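# Fit the front ring onto the blade cage, tabs in slots

## Task

Set the front ring down on top of the blade cage so that each of its upper tabs passes through its matching slot, while anything already in place stays in place at the end.

## Robot and tools

Robot: two arms, left_arm (on the +y side) and right_arm, each ending in an identical five-finger right hand. The hands are not mirrored, so every hand axis and number means the same thing on both arms. A loose part may occasionally get a small outside shove.

Scene frame: origin on the floor plane z = 0, directly under the midpoint of the two arm bases, which sit 0.90 m higher. +x points forward (the way the arms face) and +z points up. Positions are in metres, velocities in m/s and rad/s, and orientation is a wxyz quaternion. Reported values can be off by a few cm.

Hand point: a point fixed to the palm. Its +z runs along the straight fingers, +y points out of the palm, and +x runs across the palm away from the thumb. Straight fingers reach 0.06-0.07 m past the point along +z and sit 0.06 m toward -y from it. A wrist bracket on the little-finger side sticks out up to 0.10 m across the palm. With the fingers level, the wrist can hang 0.13-0.25 m below the point and reach the table first.

Row layout (28 numbers, each in [-1, 1], always both arms): left dx, dy, dz, rx, ry, rz, then left little, ring, middle, index, thumb_bend, thumb_turn, force_limit, speed, then the same 14 for the right arm.
- Pose numbers are offsets in scene axes from that arm's Hand target as it stood when the action or move began. They are not poses, and they do not add up row by row. 1.0 means 0.6 m or 180 degrees. rx, ry, rz form one rotation vector, turning about the Hand target's position. Sending all six as 0 asks for the current Hand target again. A translation longer than 1.0 gets shortened.
- Orientation is clipped each step to within 32 degrees of the measured one.
- Finger and thumb numbers are absolute targets: +1 is open or straight, -1 is closed. thumb_turn -1 puts the thumb in front of the palm, facing the fingers.
- force_limit runs from about 0 N at -1 to 10 N at +1 (15 N for the two thumb motors). speed rises from nearly 0 at -1 to full at +0.48 and stays full up to +1. Full travel takes 0.49 s.
- There is no hold value for a hand. Repeat the last eight numbers actually run for it; if none have run yet, send hand_measured plus hand_force_limit and hand_speed.
- With the thumb turned in, the hand grips things about 0.035-0.065 m thick, or a handle down to about 0.025 m. For a gentle grip, close with speed -0.94 or lower.
- To squeeze harder, raise force_limit and send a target more closed than hand_measured. To loosen, send one more open than hand_measured.

Tools:
- execute_actions(actions, cameras): actions is a list of actions. Each action is up to 15 rows, one row per 1/30 s step; a short action repeats its last row. cameras lists names, ["all"] or []. Images come back when actions is empty or when cameras asks for them.
- move(target, speed, blend, stop_force, zero, blocking, cameras): drives each hand point in a straight line.
  - target is one row, or a list of up to 15 rows, all offset from the same starting Hand targets. Paths neither avoid obstacles nor slow down for them, and all paths share a 10 s cap.
  - speed is in m/s, from 0.002 to 3.2 (default 0.25), and turn rate is capped at twice that in rad/s. Give one number, or one per target.
  - blend is a corner radius in m; 0 means stop at each target.
  - stop_force is 4 to 120 N, one value for both arms. It ends an arm's path when the wrist sensor feels that much push against the motion. It is unreliable while the hand turns, and it is not allowed with blocking=false.
  - zero: true re-zeros the sensor before the move; false keeps the old zero, so successive presses add up.
  - blocking=false returns after about 0.5 s while the move keeps running.
  - The result adds a "move:" line giving the ending (done, off_target, moving, held or fault) and any limits (paced = the pose was clipped, held = steps were withheld).
- wait(seconds 0-10, cameras): lets time pass while the arms hold.
- stop(cameras): brakes a running move.
- zoom_image(camera, region [x0, y0, x1, y1]): region in pixels, at most 504 x 504, on the latest image from cam_spot_wide (896x504), cam_left_wrist or cam_right_wrist (672x504 each).
- show_instructions(): shows the reference page.
- zero_wrist_force(arm): re-zeros that arm's wrist sensor.
- finished_scene(scene=1): ends the scene for good.

Results:
- For each arm: end_effector_position, quaternion, velocities, and the Hand target (the last commanded pose after clipping, which is the base for the next offsets). The hand point often settles short of the Hand target; send the remaining gap as an offset.
- Joint positions and torques. Torques include the arm's own weight and have offsets.
- hand_measured, hand_stopped_by (moving, target, force, stalled, fault) and hand_load_n, in row order. hand_load_n is positive when the finger is pushed open; a drop to about 0 means the grip is lost.
- Wrist force and torque in the hand's own axes, plus a line with the peak since the last report.
- Motor temperatures: a MOTOR HOT line appears at 70 °C, and at 85 °C the arm locks for 30-60 s.
- Some calls also list positions at individual steps.

Avoid:
- Arm stops. A joint hitting its contact-torque limit (wrist joints 47.5, elbow 132, shoulders 290 N m) or an outside force of roughly 150 N stops the arm for 10 s. Arms are stiff, so commanding even slightly past a firm contact can trigger this.
- Bumping or pressing the arms together, or closing one hand on the other's fingers.
- Fast impacts, dropping parts or letting go of them while they move, heavy loads on the fingers, and moving a hand point close to its own base.
- Ending with parts that would not stay in place on their own.

Each tool is called after "Call:" in YAML: its name, and indented under it one key for each argument.

Reference images:

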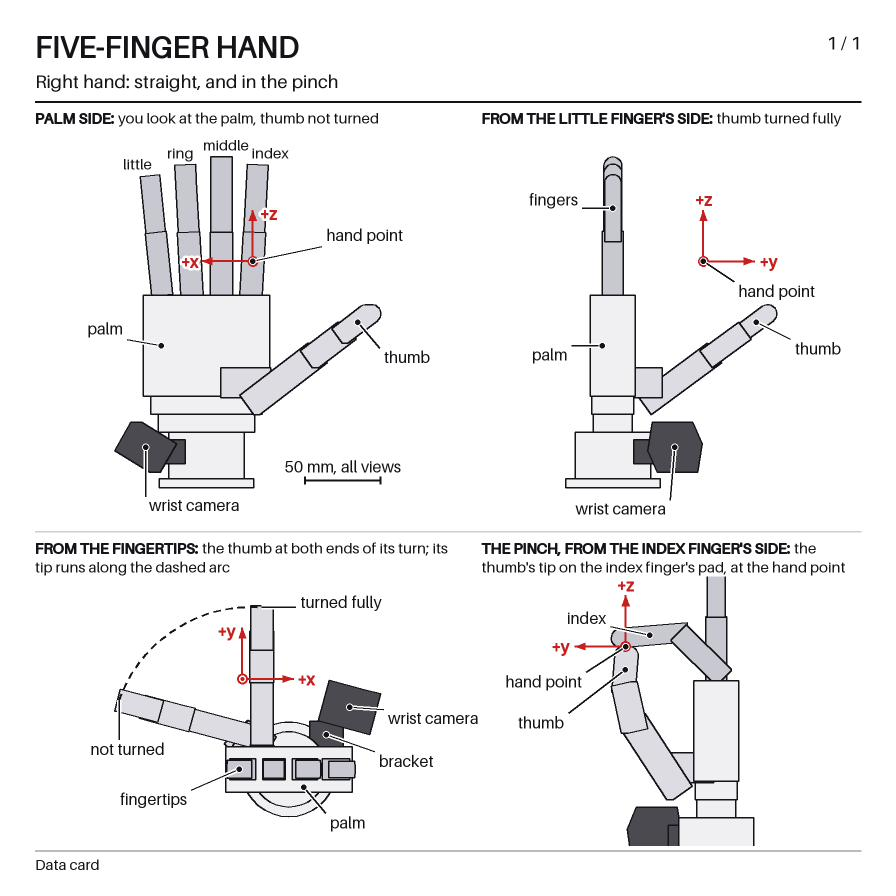

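## Session

Call:
execute_actions:
  actions: []

Scene clock: 0.00 s.
left_arm: end_effector_position=(+0.2165, +0.5129, +1.2748) hand_measured=(+1.000, +1.000, +1.000, +1.000, +1.000, +1.000) hand_load_n=(+0.0, +0.0, +0.0, +0.0, +0.0, +0.0) hand_stopped_by=(target, target, target, target, target, target) hand_force_limit=0.00 hand_speed=-0.80 end_effector_quat_wxyz=(-0.036, +0.078, +0.928, -0.363) | right_arm: end_effector_position=(+0.1812, -0.5501, +1.2689) hand_measured=(+1.000, +1.000, +1.000, +1.000, +1.000, +1.000) hand_load_n=(+0.0, +0.0, -0.5, +0.0, +0.0, +0.0) hand_stopped_by=(target, target, target, target, target, target) hand_force_limit=0.00 hand_speed=-0.80 end_effector_quat_wxyz=(-0.079, -0.006, +0.934, -0.348)
Joint positions: left_arm=[-0.379 -2.06 2.215 1.237 2.3 -1.851] | right_arm=[-0.255 -2.06 2.246 1.35 2.3 -1.851]
Joint velocities: within noise
Joint torques (N m): no reading
Motor temperatures (°C): left_arm=[26 26 34 35 36 42] | right_arm=[39 31 35 29 34 43]
Wrist force (N): no reading
Wrist torque (N m): no reading
Wrist force, peak (N): no reading
Hand target: left_arm +0.2165, +0.5129, +1.2748; -0.036, +0.078, +0.928, -0.363 | right_arm +0.1812, -0.5501, +1.2689; -0.079, -0.006, +0.934, -0.348

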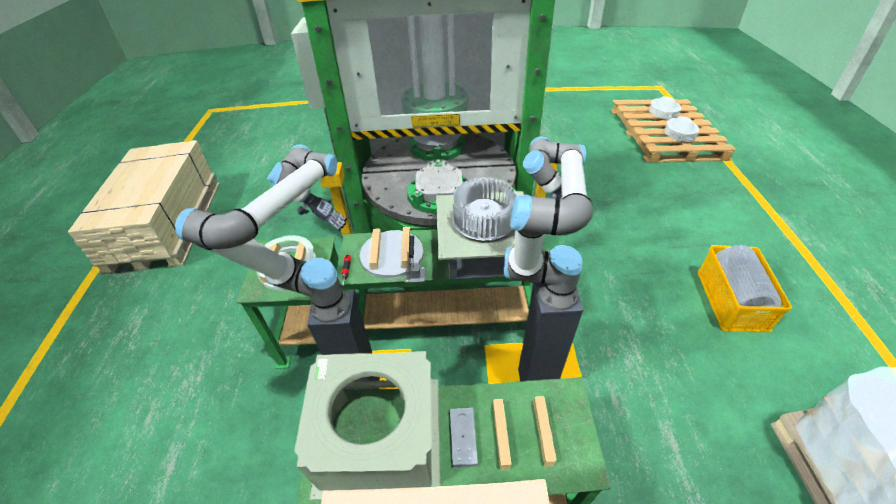

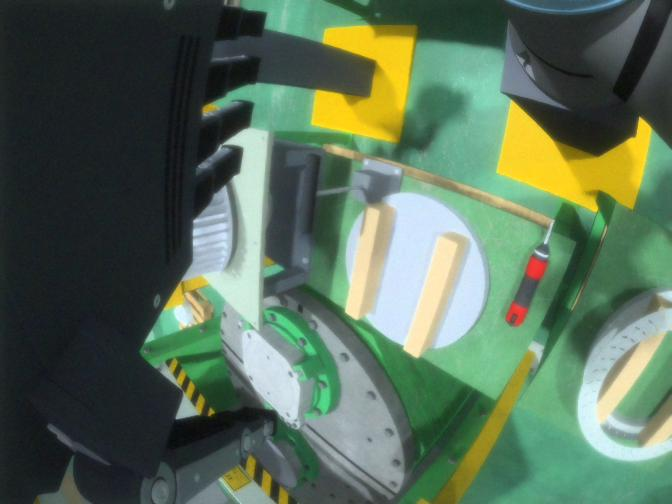

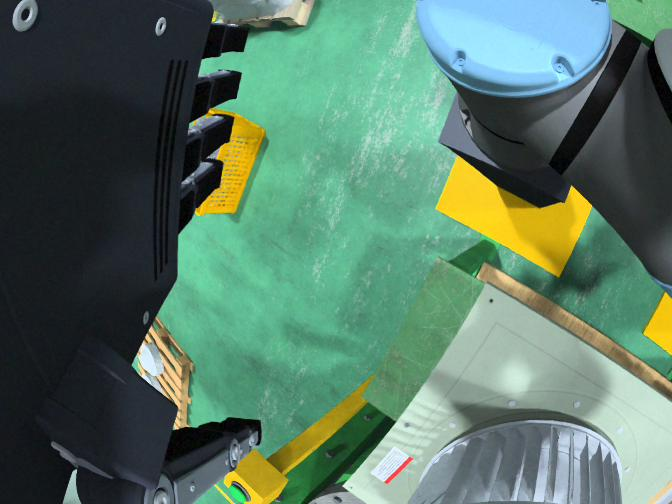

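Call:
zoom_image:
  camera: "cam_spot_wide"
  region: [230, 150, 600, 350]

Call:
zoom_image:
  camera: "cam_spot_wide"
  region: [430, 150, 540, 260]

Call:
zoom_image:
  camera: "cam_spot_wide"
  region: [230, 210, 440, 310]

Scaled by 1.362 from the camera's 896x504 image, which has a finer 1280x720 frame.

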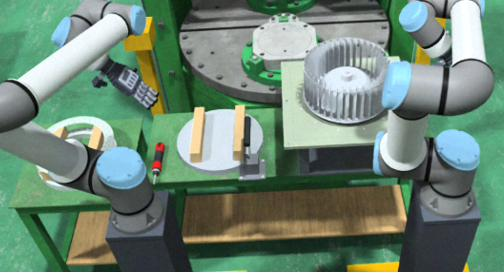

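Scaled by 4.582 from the camera's 896x504 image, which has a finer 1280x720 frame.

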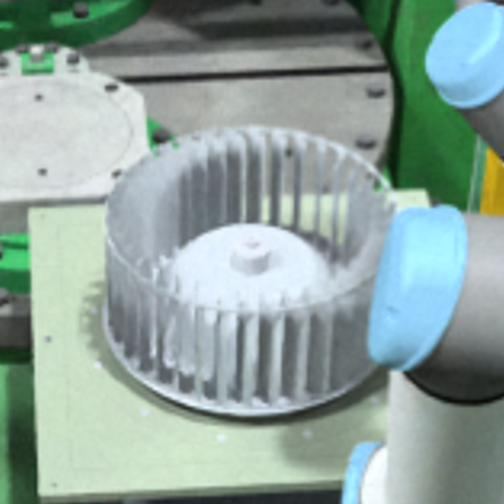

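Scaled by 2.400 from the camera's 896x504 image, which has a finer 1280x720 frame.

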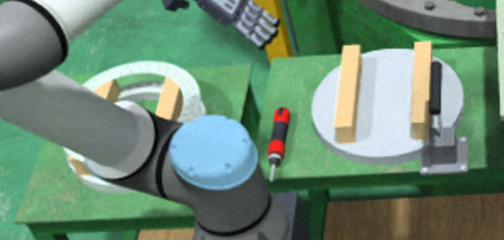

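Call:
zoom_image:
  camera: "cam_left_wrist"
  region: [500, 220, 672, 504]

Call:
zoom_image:
  camera: "cam_right_wrist"
  region: [360, 260, 672, 504]

Call:
zoom_image:
  camera: "cam_left_wrist"
  region: [160, 120, 440, 330]

Scaled by 1.775 from the camera's 672x504 image, which has a finer 960x720 frame.

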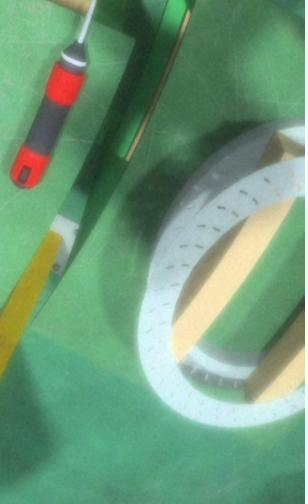

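Scaled by 1.615 from the camera's 672x504 image, which has a finer 960x720 frame.

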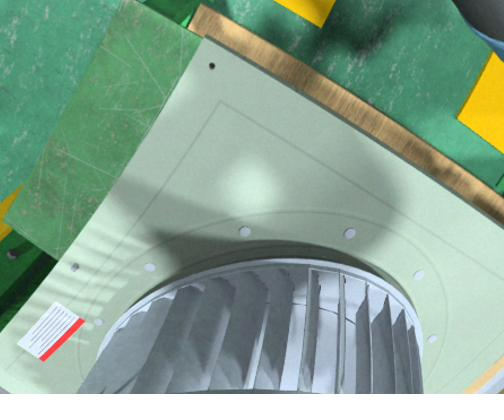

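Scaled by 1.800 from the camera's 672x504 image, which has a finer 960x720 frame.

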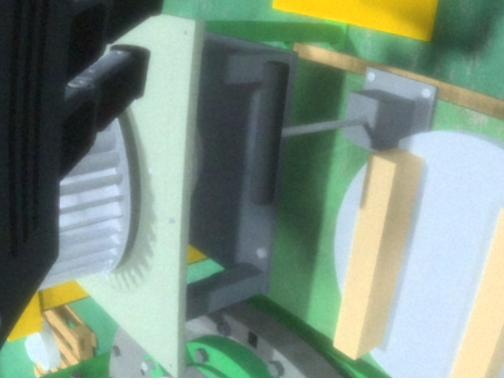

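Call:
move:
  target: [-0.0275, 0.545, -0.041, 0.2369, -0.0235, 0.0509, 1, 1, 1, 1, 1, 1, 0, -0.8, 0.198, 0.45, 0.135, 0.2266, -0.0514, -0.004, 1, 1, 1, 1, 1, 1, 0, -0.8]
  cameras: ["all"]

Scene clock: 39.20 s.
left_arm: end_effector_position=(+0.2000, +0.8399, +1.2502) hand_measured=(+1.000, +1.000, +1.000, +1.000, +1.000, +1.000) hand_load_n=(+0.0, +0.0, +0.0, +0.0, +0.0, +0.0) hand_stopped_by=(target, target, target, target, target, target) hand_force_limit=0.00 hand_speed=-0.80 end_effector_quat_wxyz=(+0.000, +0.000, +1.000, +0.000) | right_arm: end_effector_position=(+0.3000, -0.2801, +1.3498) hand_measured=(+1.000, +1.000, +1.000, +1.000, +1.000, +1.000) hand_load_n=(+0.0, +0.0, +0.0, +0.0, +0.0, +0.0) hand_stopped_by=(target, target, target, target, target, target) hand_force_limit=0.00 hand_speed=-0.80 end_effector_quat_wxyz=(+0.000, +0.001, +1.000, +0.000)
Joint positions: left_arm=[0.279 -1.918 2.165 1.324 1.571 -1.292] | right_arm=[0.126 -1.828 1.926 1.472 1.571 -1.443]
Joint torques (N m): left_arm=[6.31 0.62 -49.08 0.62 -1.95 1.95] | right_arm=[12.75 1.28 -44.64 2.47 -3.63 3.19]
Wrist force (N): left_arm=[0.1 1.0 0.2] | right_arm=[-0.6 0.9 -0.3]
Wrist torque (N m): left_arm=[0.27 -0.03 0.00] | right_arm=[-0.16 -0.06 -0.06]
Wrist force, peak (N): left_arm=[-0.6 2.0 0.4] | right_arm=[-0.7 1.8 -0.4]
Hand target: left_arm +0.2000, +0.8399, +1.2502; +0.000, +0.000, +1.000, +0.000 | right_arm +0.3000, -0.2801, +1.3499; +0.000, +0.001, +1.000, +0.000
Off the commanded pose: left_arm 0.000 m, 0 deg | right_arm 0.000 m, 0 deg.
move: done
camera_calibration:
cam_left_wrist: T_world_to_cam=[[-0.242713, 0.96962, -0.0304408, -0.724276], [0.818995, 0.221625, 0.529273, -1.01382], [0.51994, 0.103531, -0.847905, 0.984457], [0, 0, 0, 1]] pos_world=[0.142666, 0.82504, 1.34927]
cam_right_wrist: T_world_to_cam=[[-0.282869, 0.957972, 0.0476847, 0.281207], [0.828279, 0.218899, 0.515787, -0.882711], [0.483672, 0.185397, -0.855389, 1.18134], [0, 0, 0, 1]] pos_world=[0.239294, -0.295181, 1.45239]

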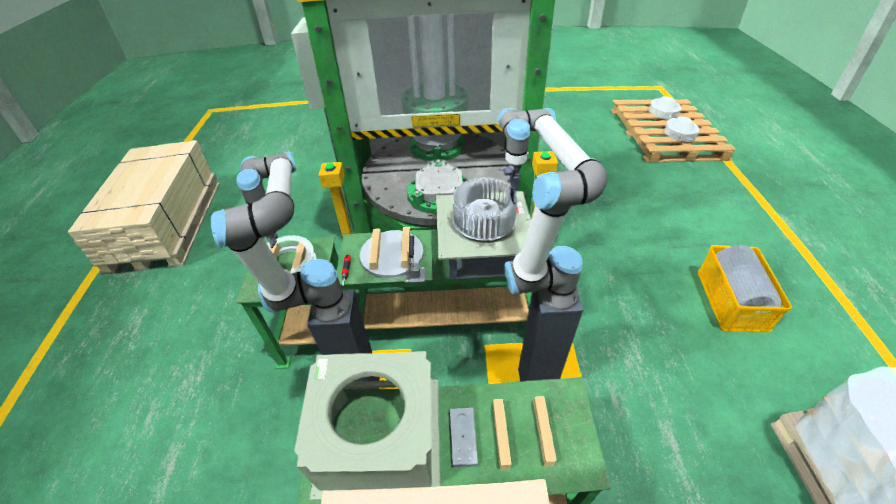

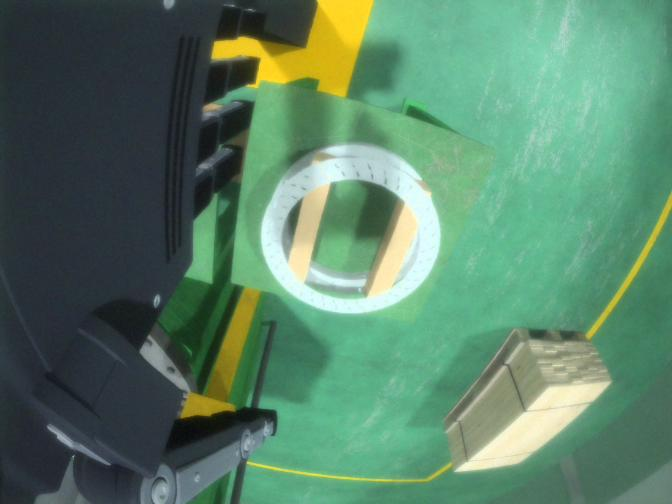

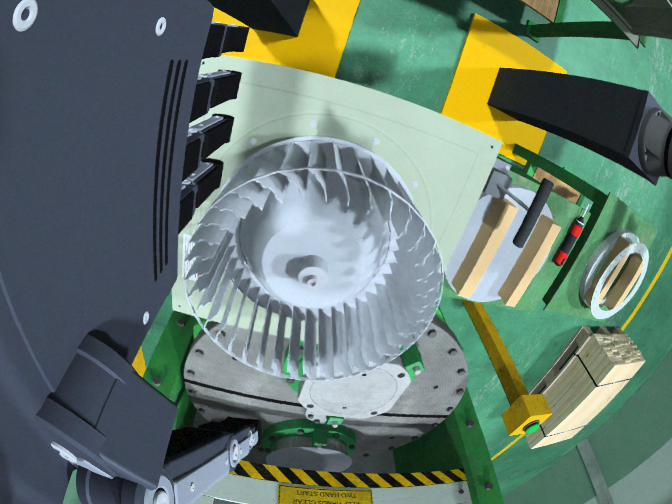

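Call:
zoom_image:
  camera: "cam_left_wrist"
  region: [240, 120, 460, 330]

Call:
zoom_image:
  camera: "cam_right_wrist"
  region: [170, 130, 450, 390]

Scaled by 2.291 from the camera's 672x504 image, which has a finer 960x720 frame.

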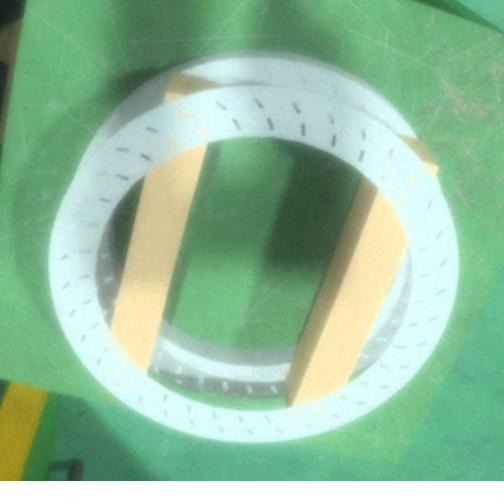

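Scaled by 1.800 from the camera's 672x504 image, which has a finer 960x720 frame.

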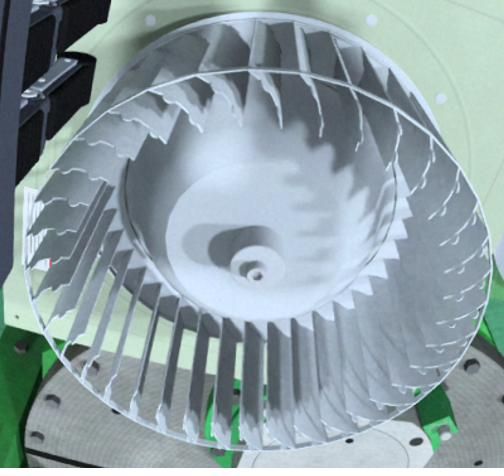

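Call:
move:
  target: [0.11, 0.092, -0.32, 0, 0, 0, 1, 1, 1, 1, 1, 1, 0, -0.8, 0, 0, 0, 0, 0, 0, 1, 1, 1, 1, 1, 1, 0, -0.8]
  cameras: ["cam_left_wrist"]

Call:
zoom_image:
  camera: "cam_left_wrist"
  region: [200, 120, 600, 420]

Scene clock: 77.57 s.
left_arm: end_effector_position=(+0.2660, +0.8951, +1.0582) hand_measured=(+1.000, +1.000, +1.000, +1.000, +1.000, +1.000) hand_load_n=(+0.0, +0.0, +0.0, +0.0, +0.0, +0.0) hand_stopped_by=(target, target, target, target, target, target) hand_force_limit=0.00 hand_speed=-0.80 end_effector_quat_wxyz=(+0.000, +0.000, +1.000, +0.000) | right_arm: end_effector_position=(+0.3000, -0.2801, +1.3499) hand_measured=(+1.000, +1.000, +1.000, +1.000, +1.000, +1.000) hand_load_n=(+0.0, +0.0, +0.0, +0.0, +0.0, +0.0) hand_stopped_by=(target, target, target, target, target, target) hand_force_limit=0.00 hand_speed=-0.80 end_effector_quat_wxyz=(+0.000, +0.001, +1.000, +0.000)
Joint positions: left_arm=[0.39 -1.557 2.257 0.871 1.571 -1.182] | right_arm=[0.126 -1.827 1.926 1.472 1.571 -1.443]
Joint torques (N m): left_arm=[8.27 -18.06 -39.29 1.5 2.28 2.15] | right_arm=[12.7 -3.08 -43.67 2.48 -3.57 2.71]
Wrist force (N): left_arm=[-0.3 1.1 0.7] | right_arm=[-0.4 1.0 -0.1]
Wrist torque (N m): left_arm=[0.26 0.01 -0.02] | right_arm=[-0.16 -0.10 -0.05]
Wrist force, peak (N): left_arm=[-0.5 1.8 2.0] | right_arm=[-0.7 1.6 -0.4]
Hand target: left_arm +0.2660, +0.8951, +1.0582; +0.000, +0.000, +1.000, +0.000 | right_arm +0.3000, -0.2801, +1.3499; +0.000, +0.001, +1.000, +0.000
Off the commanded pose: left_arm 0.000 m, 0 deg | right_arm 0.000 m, 0 deg.
move: done
camera_calibration:
cam_left_wrist: T_world_to_cam=[[-0.242761, 0.969611, -0.0303567, -0.767725], [0.818984, 0.22162, 0.529292, -0.978476], [0.519935, 0.10363, -0.847897, 0.781669], [0, 0, 0, 1]] pos_world=[0.208566, 0.88024, 1.15737]
Images, in order (width x height): cam_left_wrist 672x504.

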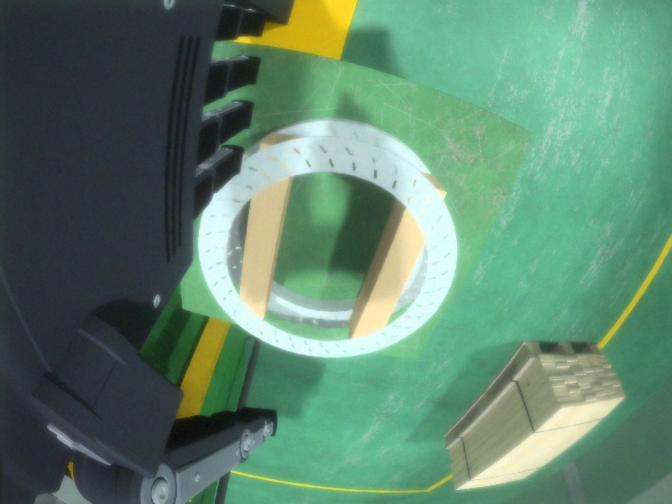

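Scaled by 1.260 from the camera's 672x504 image, which has a finer 960x720 frame.

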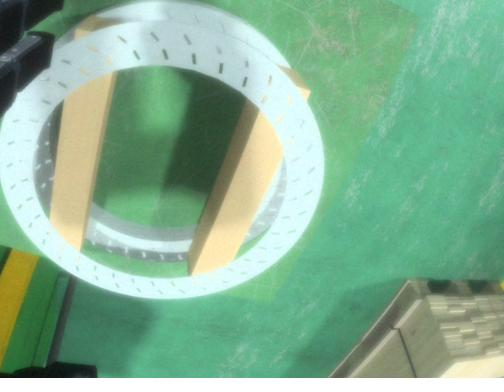

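Call:
zoom_image:
  camera: "cam_left_wrist"
  region: [190, 110, 330, 240]

Call:
zoom_image:
  camera: "cam_left_wrist"
  region: [320, 110, 470, 240]

Call:
zoom_image:
  camera: "cam_left_wrist"
  region: [190, 230, 330, 360]

Call:
zoom_image:
  camera: "cam_left_wrist"
  region: [320, 230, 470, 360]

Call:
zoom_image:
  camera: "cam_right_wrist"
  region: [170, 280, 330, 400]

Call:
zoom_image:
  camera: "cam_right_wrist"
  region: [320, 260, 460, 390]

Call:
zoom_image:
  camera: "cam_right_wrist"
  region: [170, 130, 320, 260]

Call:
zoom_image:
  camera: "cam_right_wrist"
  region: [310, 130, 460, 260]

Scaled by 3.600 from the camera's 672x504 image, which has a finer 960x720 frame.

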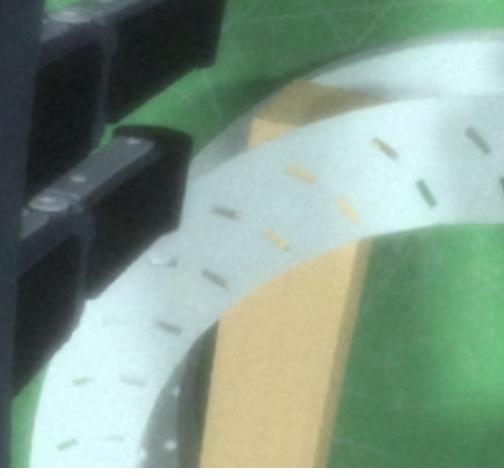

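Scaled by 3.360 from the camera's 672x504 image, which has a finer 960x720 frame.

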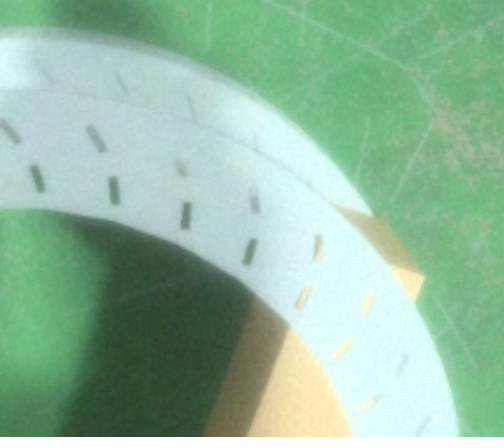

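Scaled by 3.600 from the camera's 672x504 image, which has a finer 960x720 frame.

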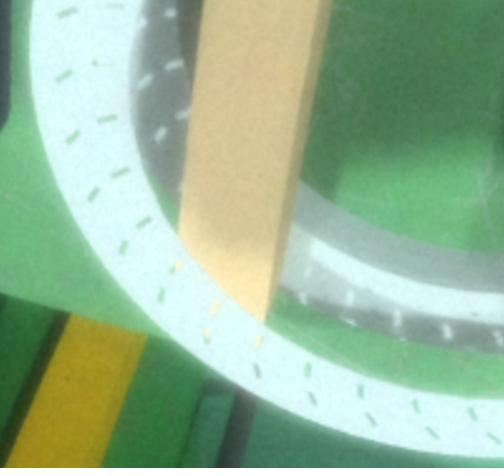

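Scaled by 3.360 from the camera's 672x504 image, which has a finer 960x720 frame.

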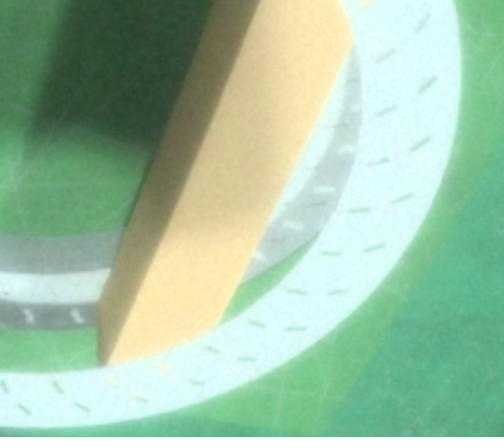

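This scene's latest camera images include none from cam_right_wrist. They are from: cam_left_wrist. cam_right_wrist's image comes with the result of a call that names it in "cameras".

This scene's latest camera images include none from cam_right_wrist. They are from: cam_left_wrist. cam_right_wrist's image comes with the result of a call that names it in "cameras".

This scene's latest camera images include none from cam_right_wrist. They are from: cam_left_wrist. cam_right_wrist's image comes with the result of a call that names it in "cameras".

This scene's latest camera images include none from cam_right_wrist. They are from: cam_left_wrist. cam_right_wrist's image comes with the result of a call that names it in "cameras".

Call:
move:
  target: [0, 0, 0, 0, 0, 0, 1, 1, 1, 1, 1, 1, 0, -0.8, 0.262, 0.069, 0.052, -0.062, 0.1618, 0, 1, 1, 1, 1, 1, 1, 0, -0.8]
  cameras: ["cam_right_wrist", "cam_spot_wide"]

Call:
zoom_image:
  camera: "cam_right_wrist"
  region: [180, 100, 480, 400]

Scene clock: 113.47 s.
left_arm: end_effector_position=(+0.2660, +0.8951, +1.0582) hand_measured=(+1.000, +1.000, +1.000, +1.000, +1.000, +1.000) hand_load_n=(+0.0, +0.0, +0.0, +0.5, +0.0, +0.0) hand_stopped_by=(target, target, target, target, target, target) hand_force_limit=0.00 hand_speed=-0.80 end_effector_quat_wxyz=(+0.000, +0.000, +1.000, +0.000) | right_arm: end_effector_position=(+0.4571, -0.2387, +1.3811) hand_measured=(+1.000, +1.000, +1.000, +1.000, +1.000, +1.000) hand_load_n=(+0.0, +0.0, +0.0, +0.0, +0.0, +0.0) hand_stopped_by=(target, target, target, target, target, target) hand_force_limit=0.00 hand_speed=-0.80 end_effector_quat_wxyz=(-0.251, +0.001, +0.963, -0.096)
Joint positions: left_arm=[0.39 -1.557 2.257 0.871 1.571 -1.182] | right_arm=[0.218 -1.316 1.491 1.935 1.647 -1.33]
Joint torques (N m): left_arm=[8.47 -19.86 -39.2 1.15 2.7 1.9] | right_arm=[13.07 -39.49 -44.42 6.94 3.73 3.36]
Wrist force (N): left_arm=[-0.2 1.5 0.5] | right_arm=[0.7 0.9 -0.6]
Wrist torque (N m): left_arm=[0.33 0.02 0.00] | right_arm=[-0.04 0.00 0.11]
Wrist force, peak (N): left_arm=[0.3 2.0 0.4] | right_arm=[0.4 1.0 -1.5]
Hand target: left_arm +0.2660, +0.8951, +1.0582; +0.000, +0.000, +1.000, +0.000 | right_arm +0.4572, -0.2387, +1.3811; -0.251, +0.001, +0.963, -0.096
Off the commanded pose: left_arm 0.000 m, 0 deg | right_arm 0.000 m, 0 deg.
move: done
camera_calibration:
cam_right_wrist: T_world_to_cam=[[-0.270395, 0.96275, 0.000112203, 0.345628], [0.962749, 0.270395, 0.000308082, -0.375345], [0.000266267, 0.000191327, -1, 1.50085], [0, 0, 0, 1]] pos_world=[0.454419, -0.231549, 1.50093]
Images, in order (width x height): cam_spot_wide 896x504, cam_right_wrist 672x504.

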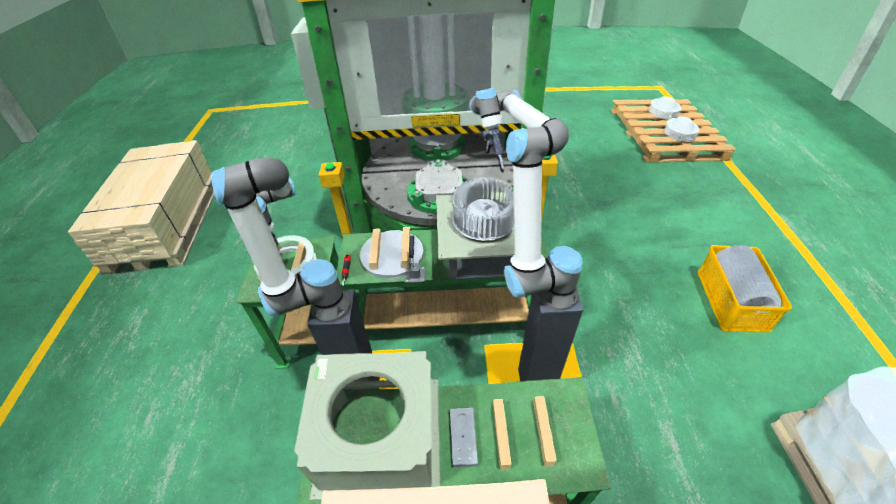

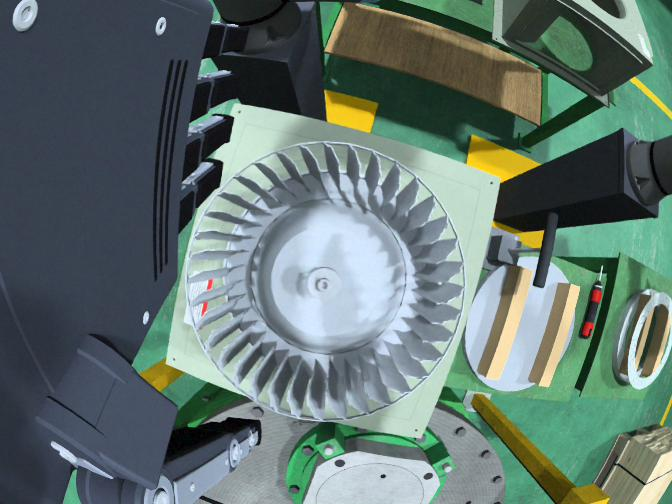

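Scaled by 1.680 from the camera's 672x504 image, which has a finer 960x720 frame.

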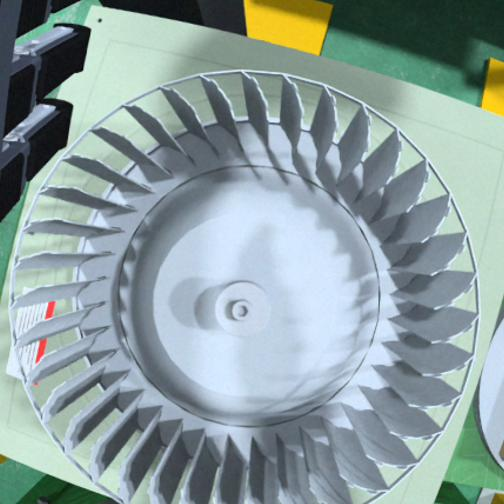

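Call:
zoom_image:
  camera: "cam_right_wrist"
  region: [260, 130, 400, 230]

Call:
zoom_image:
  camera: "cam_right_wrist"
  region: [180, 330, 320, 430]

Call:
zoom_image:
  camera: "cam_right_wrist"
  region: [380, 150, 480, 250]

Scaled by 3.600 from the camera's 672x504 image, which has a finer 960x720 frame.

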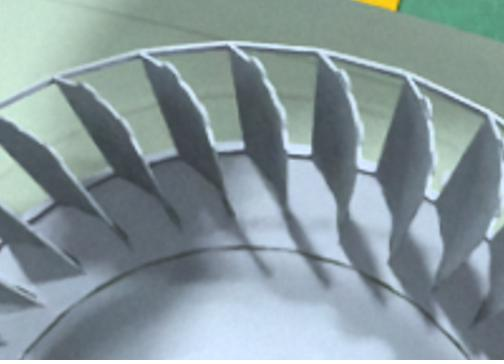

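Scaled by 3.600 from the camera's 672x504 image, which has a finer 960x720 frame.

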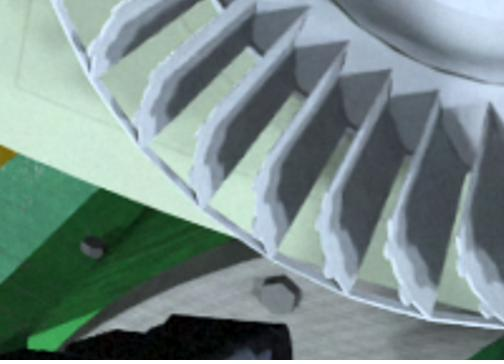

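Scaled by 5.040 from the camera's 672x504 image, which has a finer 960x720 frame.

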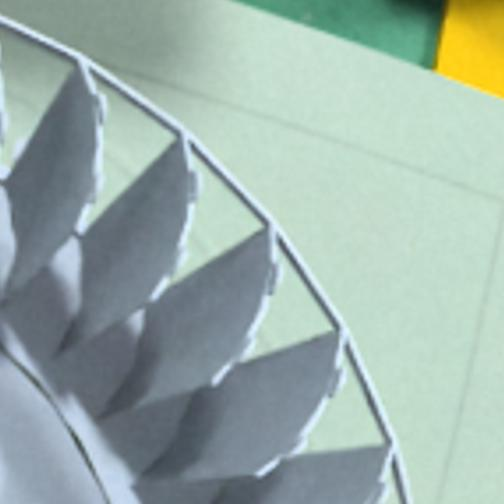

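Call:
move:
  target: [0, 0, 0, 0, 0, 0, 1, 1, 1, 1, 1, 1, 0, -0.8, 0.06, 0.005, -0.27, 0, 0, 0, -1, -1, -1, -1, 1, 1, -0.6, 0.4]
  cameras: ["cam_right_wrist", "cam_spot_wide"]

Call:
zoom_image:
  camera: "cam_right_wrist"
  region: [240, 30, 420, 160]

Call:
zoom_image:
  camera: "cam_right_wrist"
  region: [400, 60, 560, 240]

Call:
zoom_image:
  camera: "cam_right_wrist"
  region: [400, 240, 560, 420]

Call:
zoom_image:
  camera: "cam_right_wrist"
  region: [240, 340, 420, 500]

Scene clock: 161.93 s.
left_arm: end_effector_position=(+0.2660, +0.8951, +1.0582) hand_measured=(+1.000, +1.000, +1.000, +1.000, +1.000, +1.000) hand_load_n=(+0.0, +0.0, +0.0, +0.0, +0.0, +0.0) hand_stopped_by=(target, target, target, target, target, target) hand_force_limit=0.00 hand_speed=-0.80 end_effector_quat_wxyz=(+0.000, +0.000, +1.000, +0.000) | right_arm: end_effector_position=(+0.4932, -0.2357, +1.2191) hand_measured=(-1.000, -1.000, -1.000, -1.000, +1.000, +1.000) hand_load_n=(+0.0, +0.0, +0.0, +0.0, +0.0, +0.0) hand_stopped_by=(target, target, target, target, target, target) hand_force_limit=-0.60 hand_speed=0.40 end_effector_quat_wxyz=(-0.251, +0.001, +0.963, -0.096)
Joint positions: left_arm=[0.39 -1.557 2.257 0.871 1.571 -1.182] | right_arm=[0.211 -1.184 1.609 1.685 1.651 -1.337]
Joint torques (N m): left_arm=[3.6 -22.36 -37.82 0.65 2.48 1.99] | right_arm=[-11.99 -46.89 -24.52 2.67 3.64 -3.73]
Wrist force (N): left_arm=[-0.2 1.5 0.5] | right_arm=[0.7 0.8 -0.4]
Wrist torque (N m): left_arm=[0.32 0.01 0.00] | right_arm=[-0.05 -0.01 0.25]
Wrist force, peak (N): left_arm=[0.0 1.9 0.9] | right_arm=[2.3 0.2 -1.4]
Hand target: left_arm +0.2660, +0.8951, +1.0582; +0.000, +0.000, +1.000, +0.000 | right_arm +0.4932, -0.2357, +1.2191; -0.251, +0.001, +0.963, -0.096
Off the commanded pose: left_arm 0.000 m, 0 deg | right_arm 0.000 m, 0 deg.
move: done
camera_calibration:
cam_right_wrist: T_world_to_cam=[[-0.270395, 0.962749, 0.0000429923, 0.352585], [0.962749, 0.270395, 0.000184759, -0.4106], [0.000166251, 0.0000913486, -1, 1.33897], [0, 0, 0, 1]] pos_world=[0.49042, -0.228549, 1.33903]
Images, in order (width x height): cam_spot_wide 896x504, cam_right_wrist 672x504.

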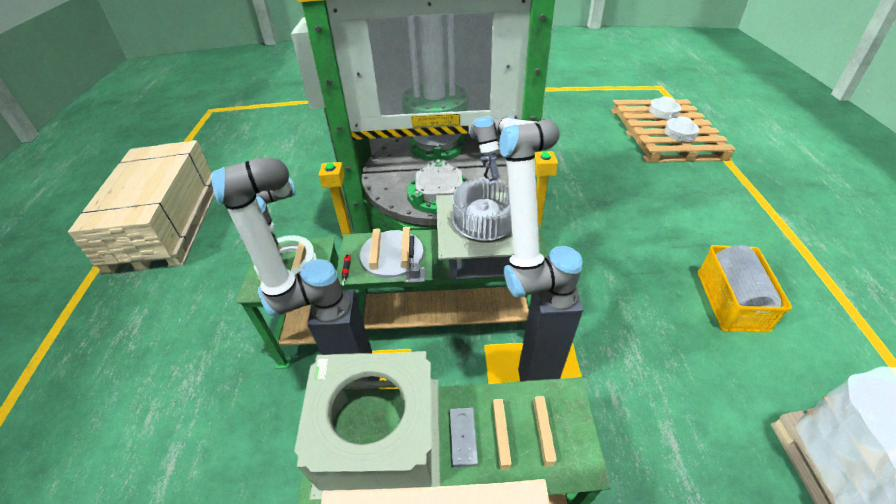

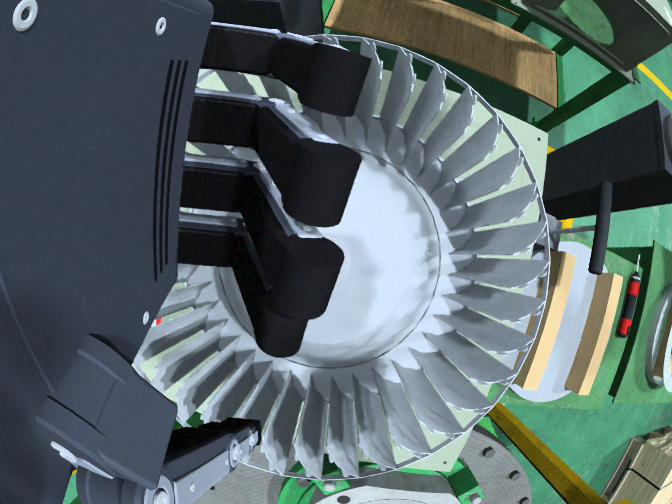

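Scaled by 2.800 from the camera's 672x504 image, which has a finer 960x720 frame.

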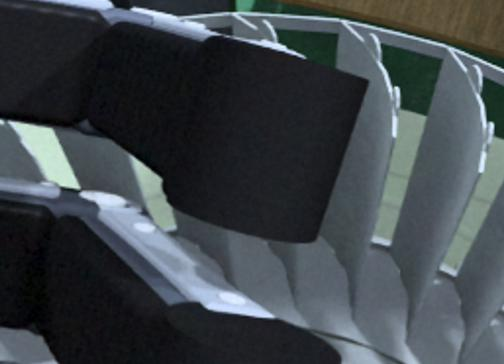

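Scaled by 2.800 from the camera's 672x504 image, which has a finer 960x720 frame.

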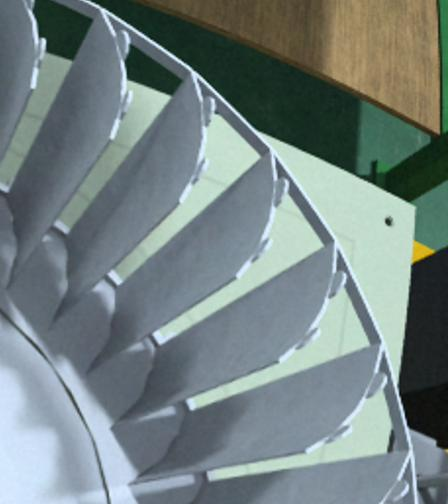

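Scaled by 2.800 from the camera's 672x504 image, which has a finer 960x720 frame.

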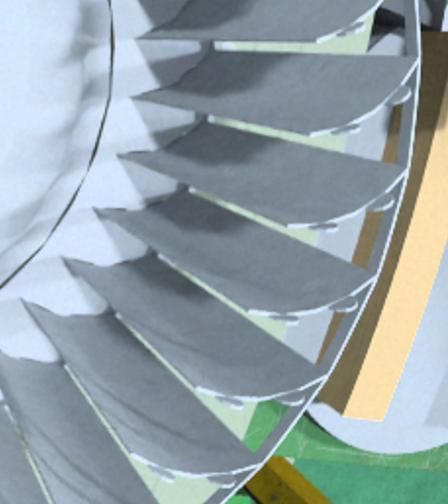

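Scaled by 2.800 from the camera's 672x504 image, which has a finer 960x720 frame.

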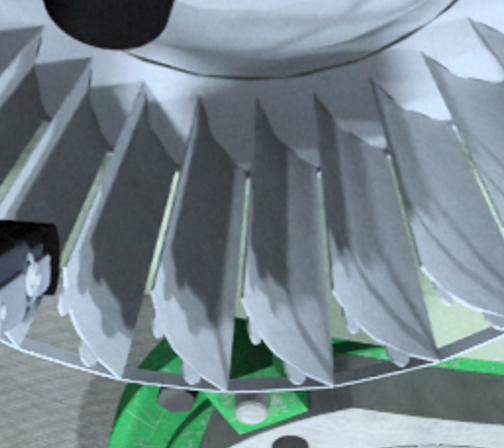

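Call:
move:
  target: [0.285, 0.055, -0.0895, -0.0347, 0.1744, 0, 1, 1, 1, 1, 1, 1, 0, -0.8, 0.015, 0, 0.07, 0, 0, 0, 1, 1, 1, 1, 1, 1, -0.6, 0.4]
  cameras: ["cam_right_wrist", "cam_left_wrist"]

Call:
zoom_image:
  camera: "cam_left_wrist"
  region: [180, 80, 480, 380]

Call:
zoom_image:
  camera: "cam_right_wrist"
  region: [180, 80, 380, 280]

Call:
zoom_image:
  camera: "cam_right_wrist"
  region: [360, 80, 560, 280]

Call:
zoom_image:
  camera: "cam_right_wrist"
  region: [180, 260, 380, 460]

Call:
zoom_image:
  camera: "cam_right_wrist"
  region: [360, 260, 560, 460]

Scene clock: 205.20 s.
left_arm: end_effector_position=(+0.4370, +0.9281, +1.0045) hand_measured=(+1.000, +1.000, +1.000, +1.000, +1.000, +1.000) hand_load_n=(+0.0, +0.0, +0.0, +0.0, +0.0, +0.0) hand_stopped_by=(target, target, target, target, target, target) hand_force_limit=0.00 hand_speed=-0.80 end_effector_quat_wxyz=(-0.270, +0.000, +0.961, -0.054) | right_arm: end_effector_position=(+0.5022, -0.2357, +1.2610) hand_measured=(+1.000, +1.000, +1.000, +1.000, +1.000, +1.000) hand_load_n=(+0.0, +0.0, +0.0, +0.0, +0.0, +0.0) hand_stopped_by=(target, target, target, target, target, target) hand_force_limit=-0.60 hand_speed=0.40 end_effector_quat_wxyz=(-0.251, +0.001, +0.963, -0.096)
Joint positions: left_arm=[0.291 -1.004 1.799 1.333 1.521 -1.295] | right_arm=[0.208 -1.197 1.549 1.758 1.652 -1.339]
Joint torques (N m): left_arm=[-9.75 -62.22 -36.06 6.87 1.57 -1.51] | right_arm=[-12.28 -77.9 -41.81 7.02 3.84 -3.66]
Wrist force (N): left_arm=[0.5 0.5 0.8] | right_arm=[0.8 1.1 -0.4]
Wrist torque (N m): left_arm=[0.08 -0.10 0.36] | right_arm=[0.00 -0.01 0.25]
Wrist force, peak (N): left_arm=[-0.4 1.9 0.9] | right_arm=[1.1 1.1 -0.9]
Hand target: left_arm +0.4370, +0.9281, +1.0045; -0.270, +0.000, +0.961, -0.054 | right_arm +0.5022, -0.2357, +1.2611; -0.251, +0.001, +0.963, -0.096
Off the commanded pose: left_arm 0.000 m, 0 deg | right_arm 0.000 m, 0 deg.
move: done
camera_calibration:
cam_left_wrist: T_world_to_cam=[[-0.251195, 0.967936, 0.000239788, -0.785443], [0.967936, 0.251195, 0.00032458, -0.658613], [0.000253939, 0.000313633, -1, 1.11947], [0, 0, 0, 1]] pos_world=[0.439911, 0.925348, 1.11987]
cam_right_wrist: T_world_to_cam=[[-0.270396, 0.962749, 0.000139266, 0.354912], [0.962749, 0.270396, 0.000211765, -0.419406], [0.00016622, 0.000191339, -1, 1.38089], [0, 0, 0, 1]] pos_world=[0.49952, -0.228549, 1.38093]
Images, in order (width x height): cam_left_wrist 672x504, cam_right_wrist 672x504.

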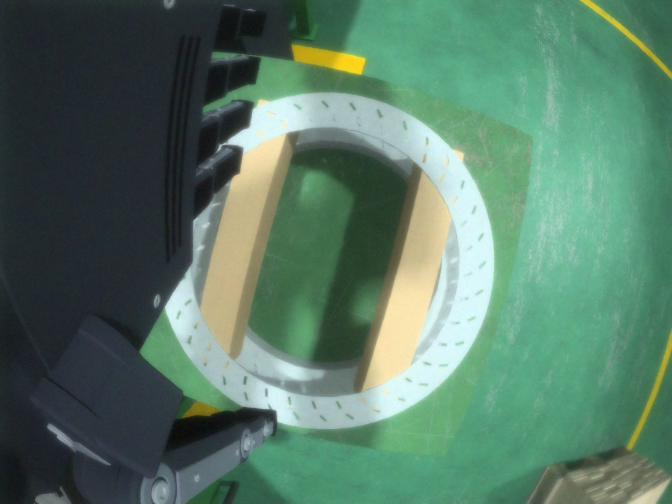

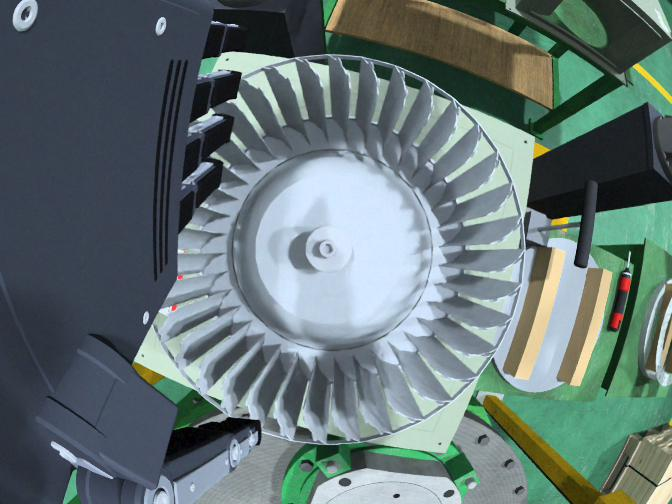

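Scaled by 1.680 from the camera's 672x504 image, which has a finer 960x720 frame.

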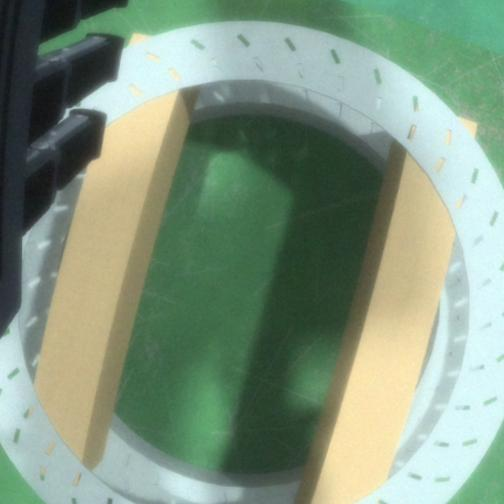

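Scaled by 2.520 from the camera's 672x504 image, which has a finer 960x720 frame.

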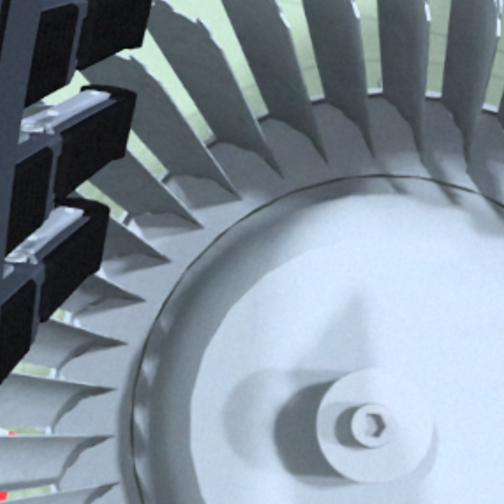

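Scaled by 2.520 from the camera's 672x504 image, which has a finer 960x720 frame.

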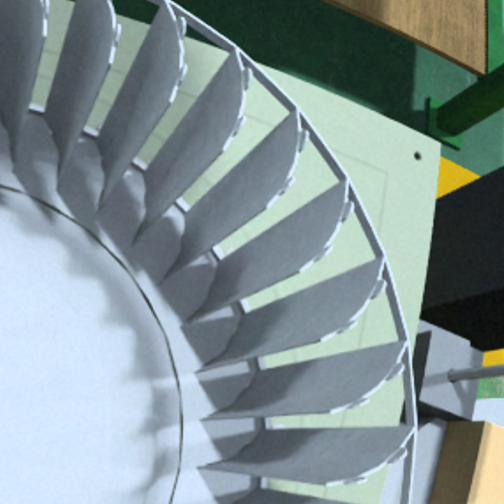

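Scaled by 2.520 from the camera's 672x504 image, which has a finer 960x720 frame.

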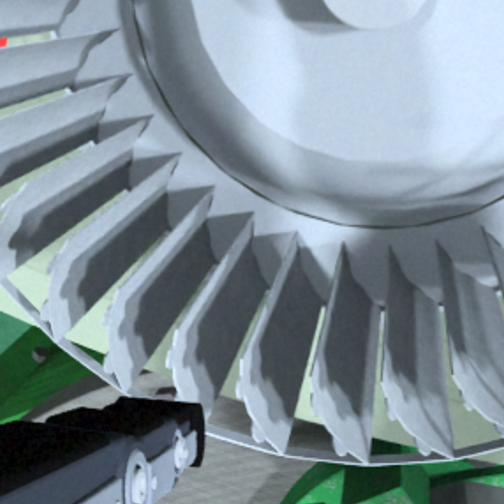

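Scaled by 2.520 from the camera's 672x504 image, which has a finer 960x720 frame.

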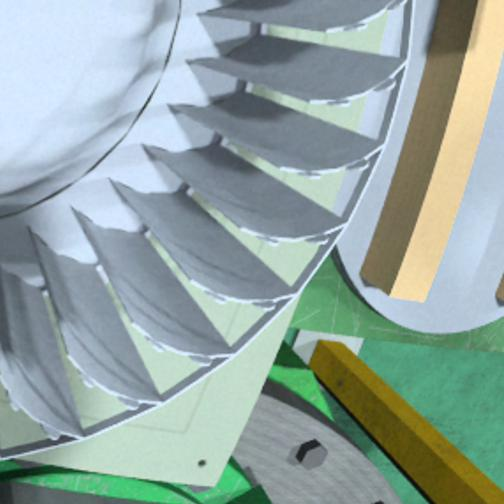

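Call:
move:
  target: [-0.2117, -0.1967, 0.0433, 0.1638, -0.1091, 0.4857, 1, 1, 1, 1, 1, 1, 0, -0.8, 0, 0, 0, 0, 0, 0, 1, 1, 1, 1, 1, 1, -0.6, 0.4]
  cameras: ["cam_left_wrist", "cam_spot_wide"]

Call:
zoom_image:
  camera: "cam_left_wrist"
  region: [180, 80, 480, 380]

Scene clock: 248.80 s.
left_arm: end_effector_position=(+0.3100, +0.8101, +1.0304) hand_measured=(+1.000, +1.000, +1.000, +1.000, +1.000, +1.000) hand_load_n=(+0.0, +0.0, +0.0, +0.0, +0.0, +0.0) hand_stopped_by=(target, target, target, target, target, target) hand_force_limit=0.00 hand_speed=-0.80 end_effector_quat_wxyz=(+0.001, +0.707, -0.707, +0.000) | right_arm: end_effector_position=(+0.5022, -0.2357, +1.2611) hand_measured=(+1.000, +1.000, +1.000, +1.000, +1.000, +1.000) hand_load_n=(+0.0, +0.0, +0.0, +0.0, +0.0, +0.0) hand_stopped_by=(target, target, target, target, target, target) hand_force_limit=-0.60 hand_speed=0.40 end_effector_quat_wxyz=(-0.251, +0.001, +0.963, -0.096)
Joint positions: left_arm=[0.143 -1.408 2.153 0.826 1.571 -2.999] | right_arm=[0.208 -1.197 1.549 1.758 1.652 -1.339]
Joint torques (N m): left_arm=[-6.23 -56.53 -20.31 0.89 -1.96 -1.73] | right_arm=[-7.26 -74.86 -42.19 6.93 2.68 -3.06]
Wrist force (N): left_arm=[0.2 1.3 0.9] | right_arm=[0.9 1.0 -0.3]
Wrist torque (N m): left_arm=[0.28 -0.06 0.27] | right_arm=[-0.02 -0.02 0.25]
Wrist force, peak (N): left_arm=[0.3 1.6 1.1] | right_arm=[1.2 1.0 -0.5]
Hand target: left_arm +0.3100, +0.8101, +1.0304; +0.000, +0.707, -0.707, +0.000 | right_arm +0.5022, -0.2357, +1.2611; -0.251, +0.001, +0.963, -0.096
Off the commanded pose: left_arm 0.000 m, 0 deg | right_arm 0.000 m, 0 deg.
move: done
camera_calibration:
cam_left_wrist: T_world_to_cam=[[-0.969672, -0.242625, -0.0294829, 0.53095], [-0.221115, 0.819449, 0.528783, -1.14232], [-0.104136, 0.519265, -0.848245, 0.601096], [0, 0, 0, 1]] pos_world=[0.32486, 0.752766, 1.12957]
Images, in order (width x height): cam_spot_wide 896x504, cam_left_wrist 672x504.

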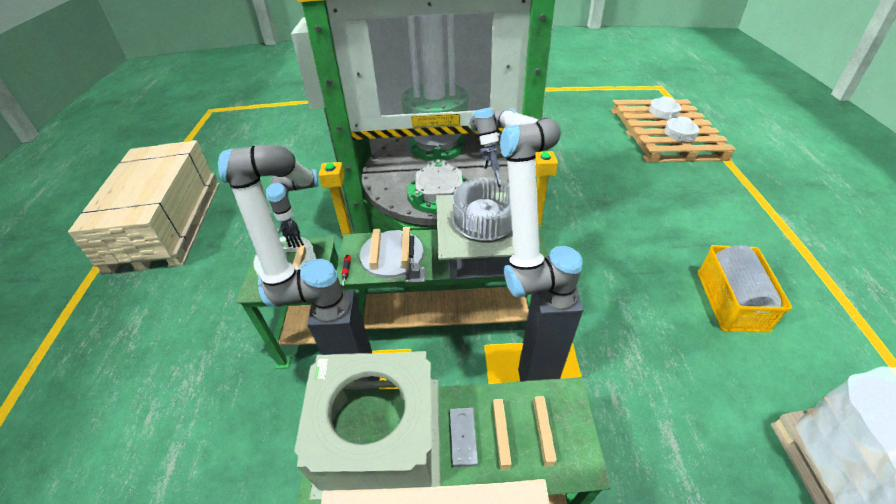

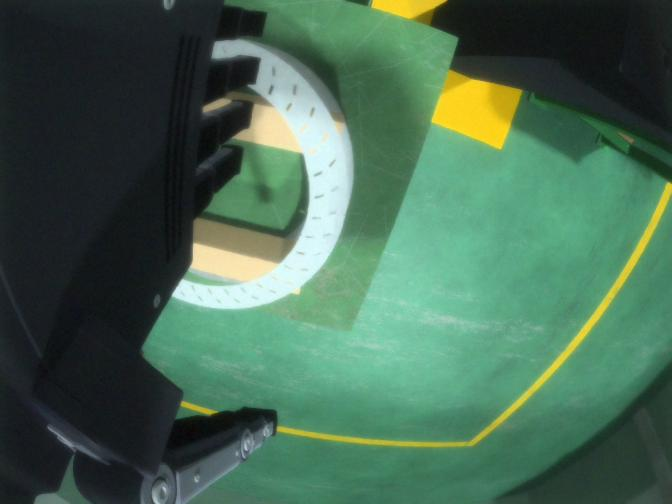

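Scaled by 1.680 from the camera's 672x504 image, which has a finer 960x720 frame.

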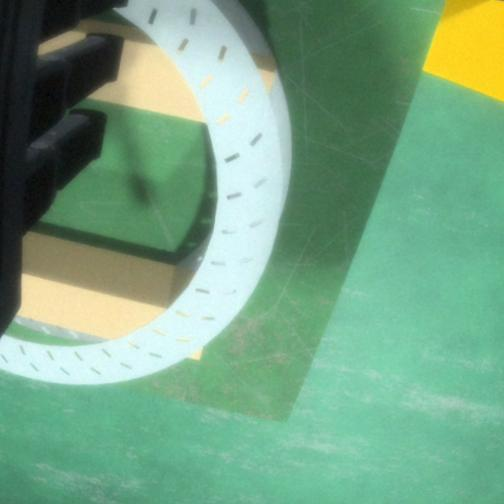

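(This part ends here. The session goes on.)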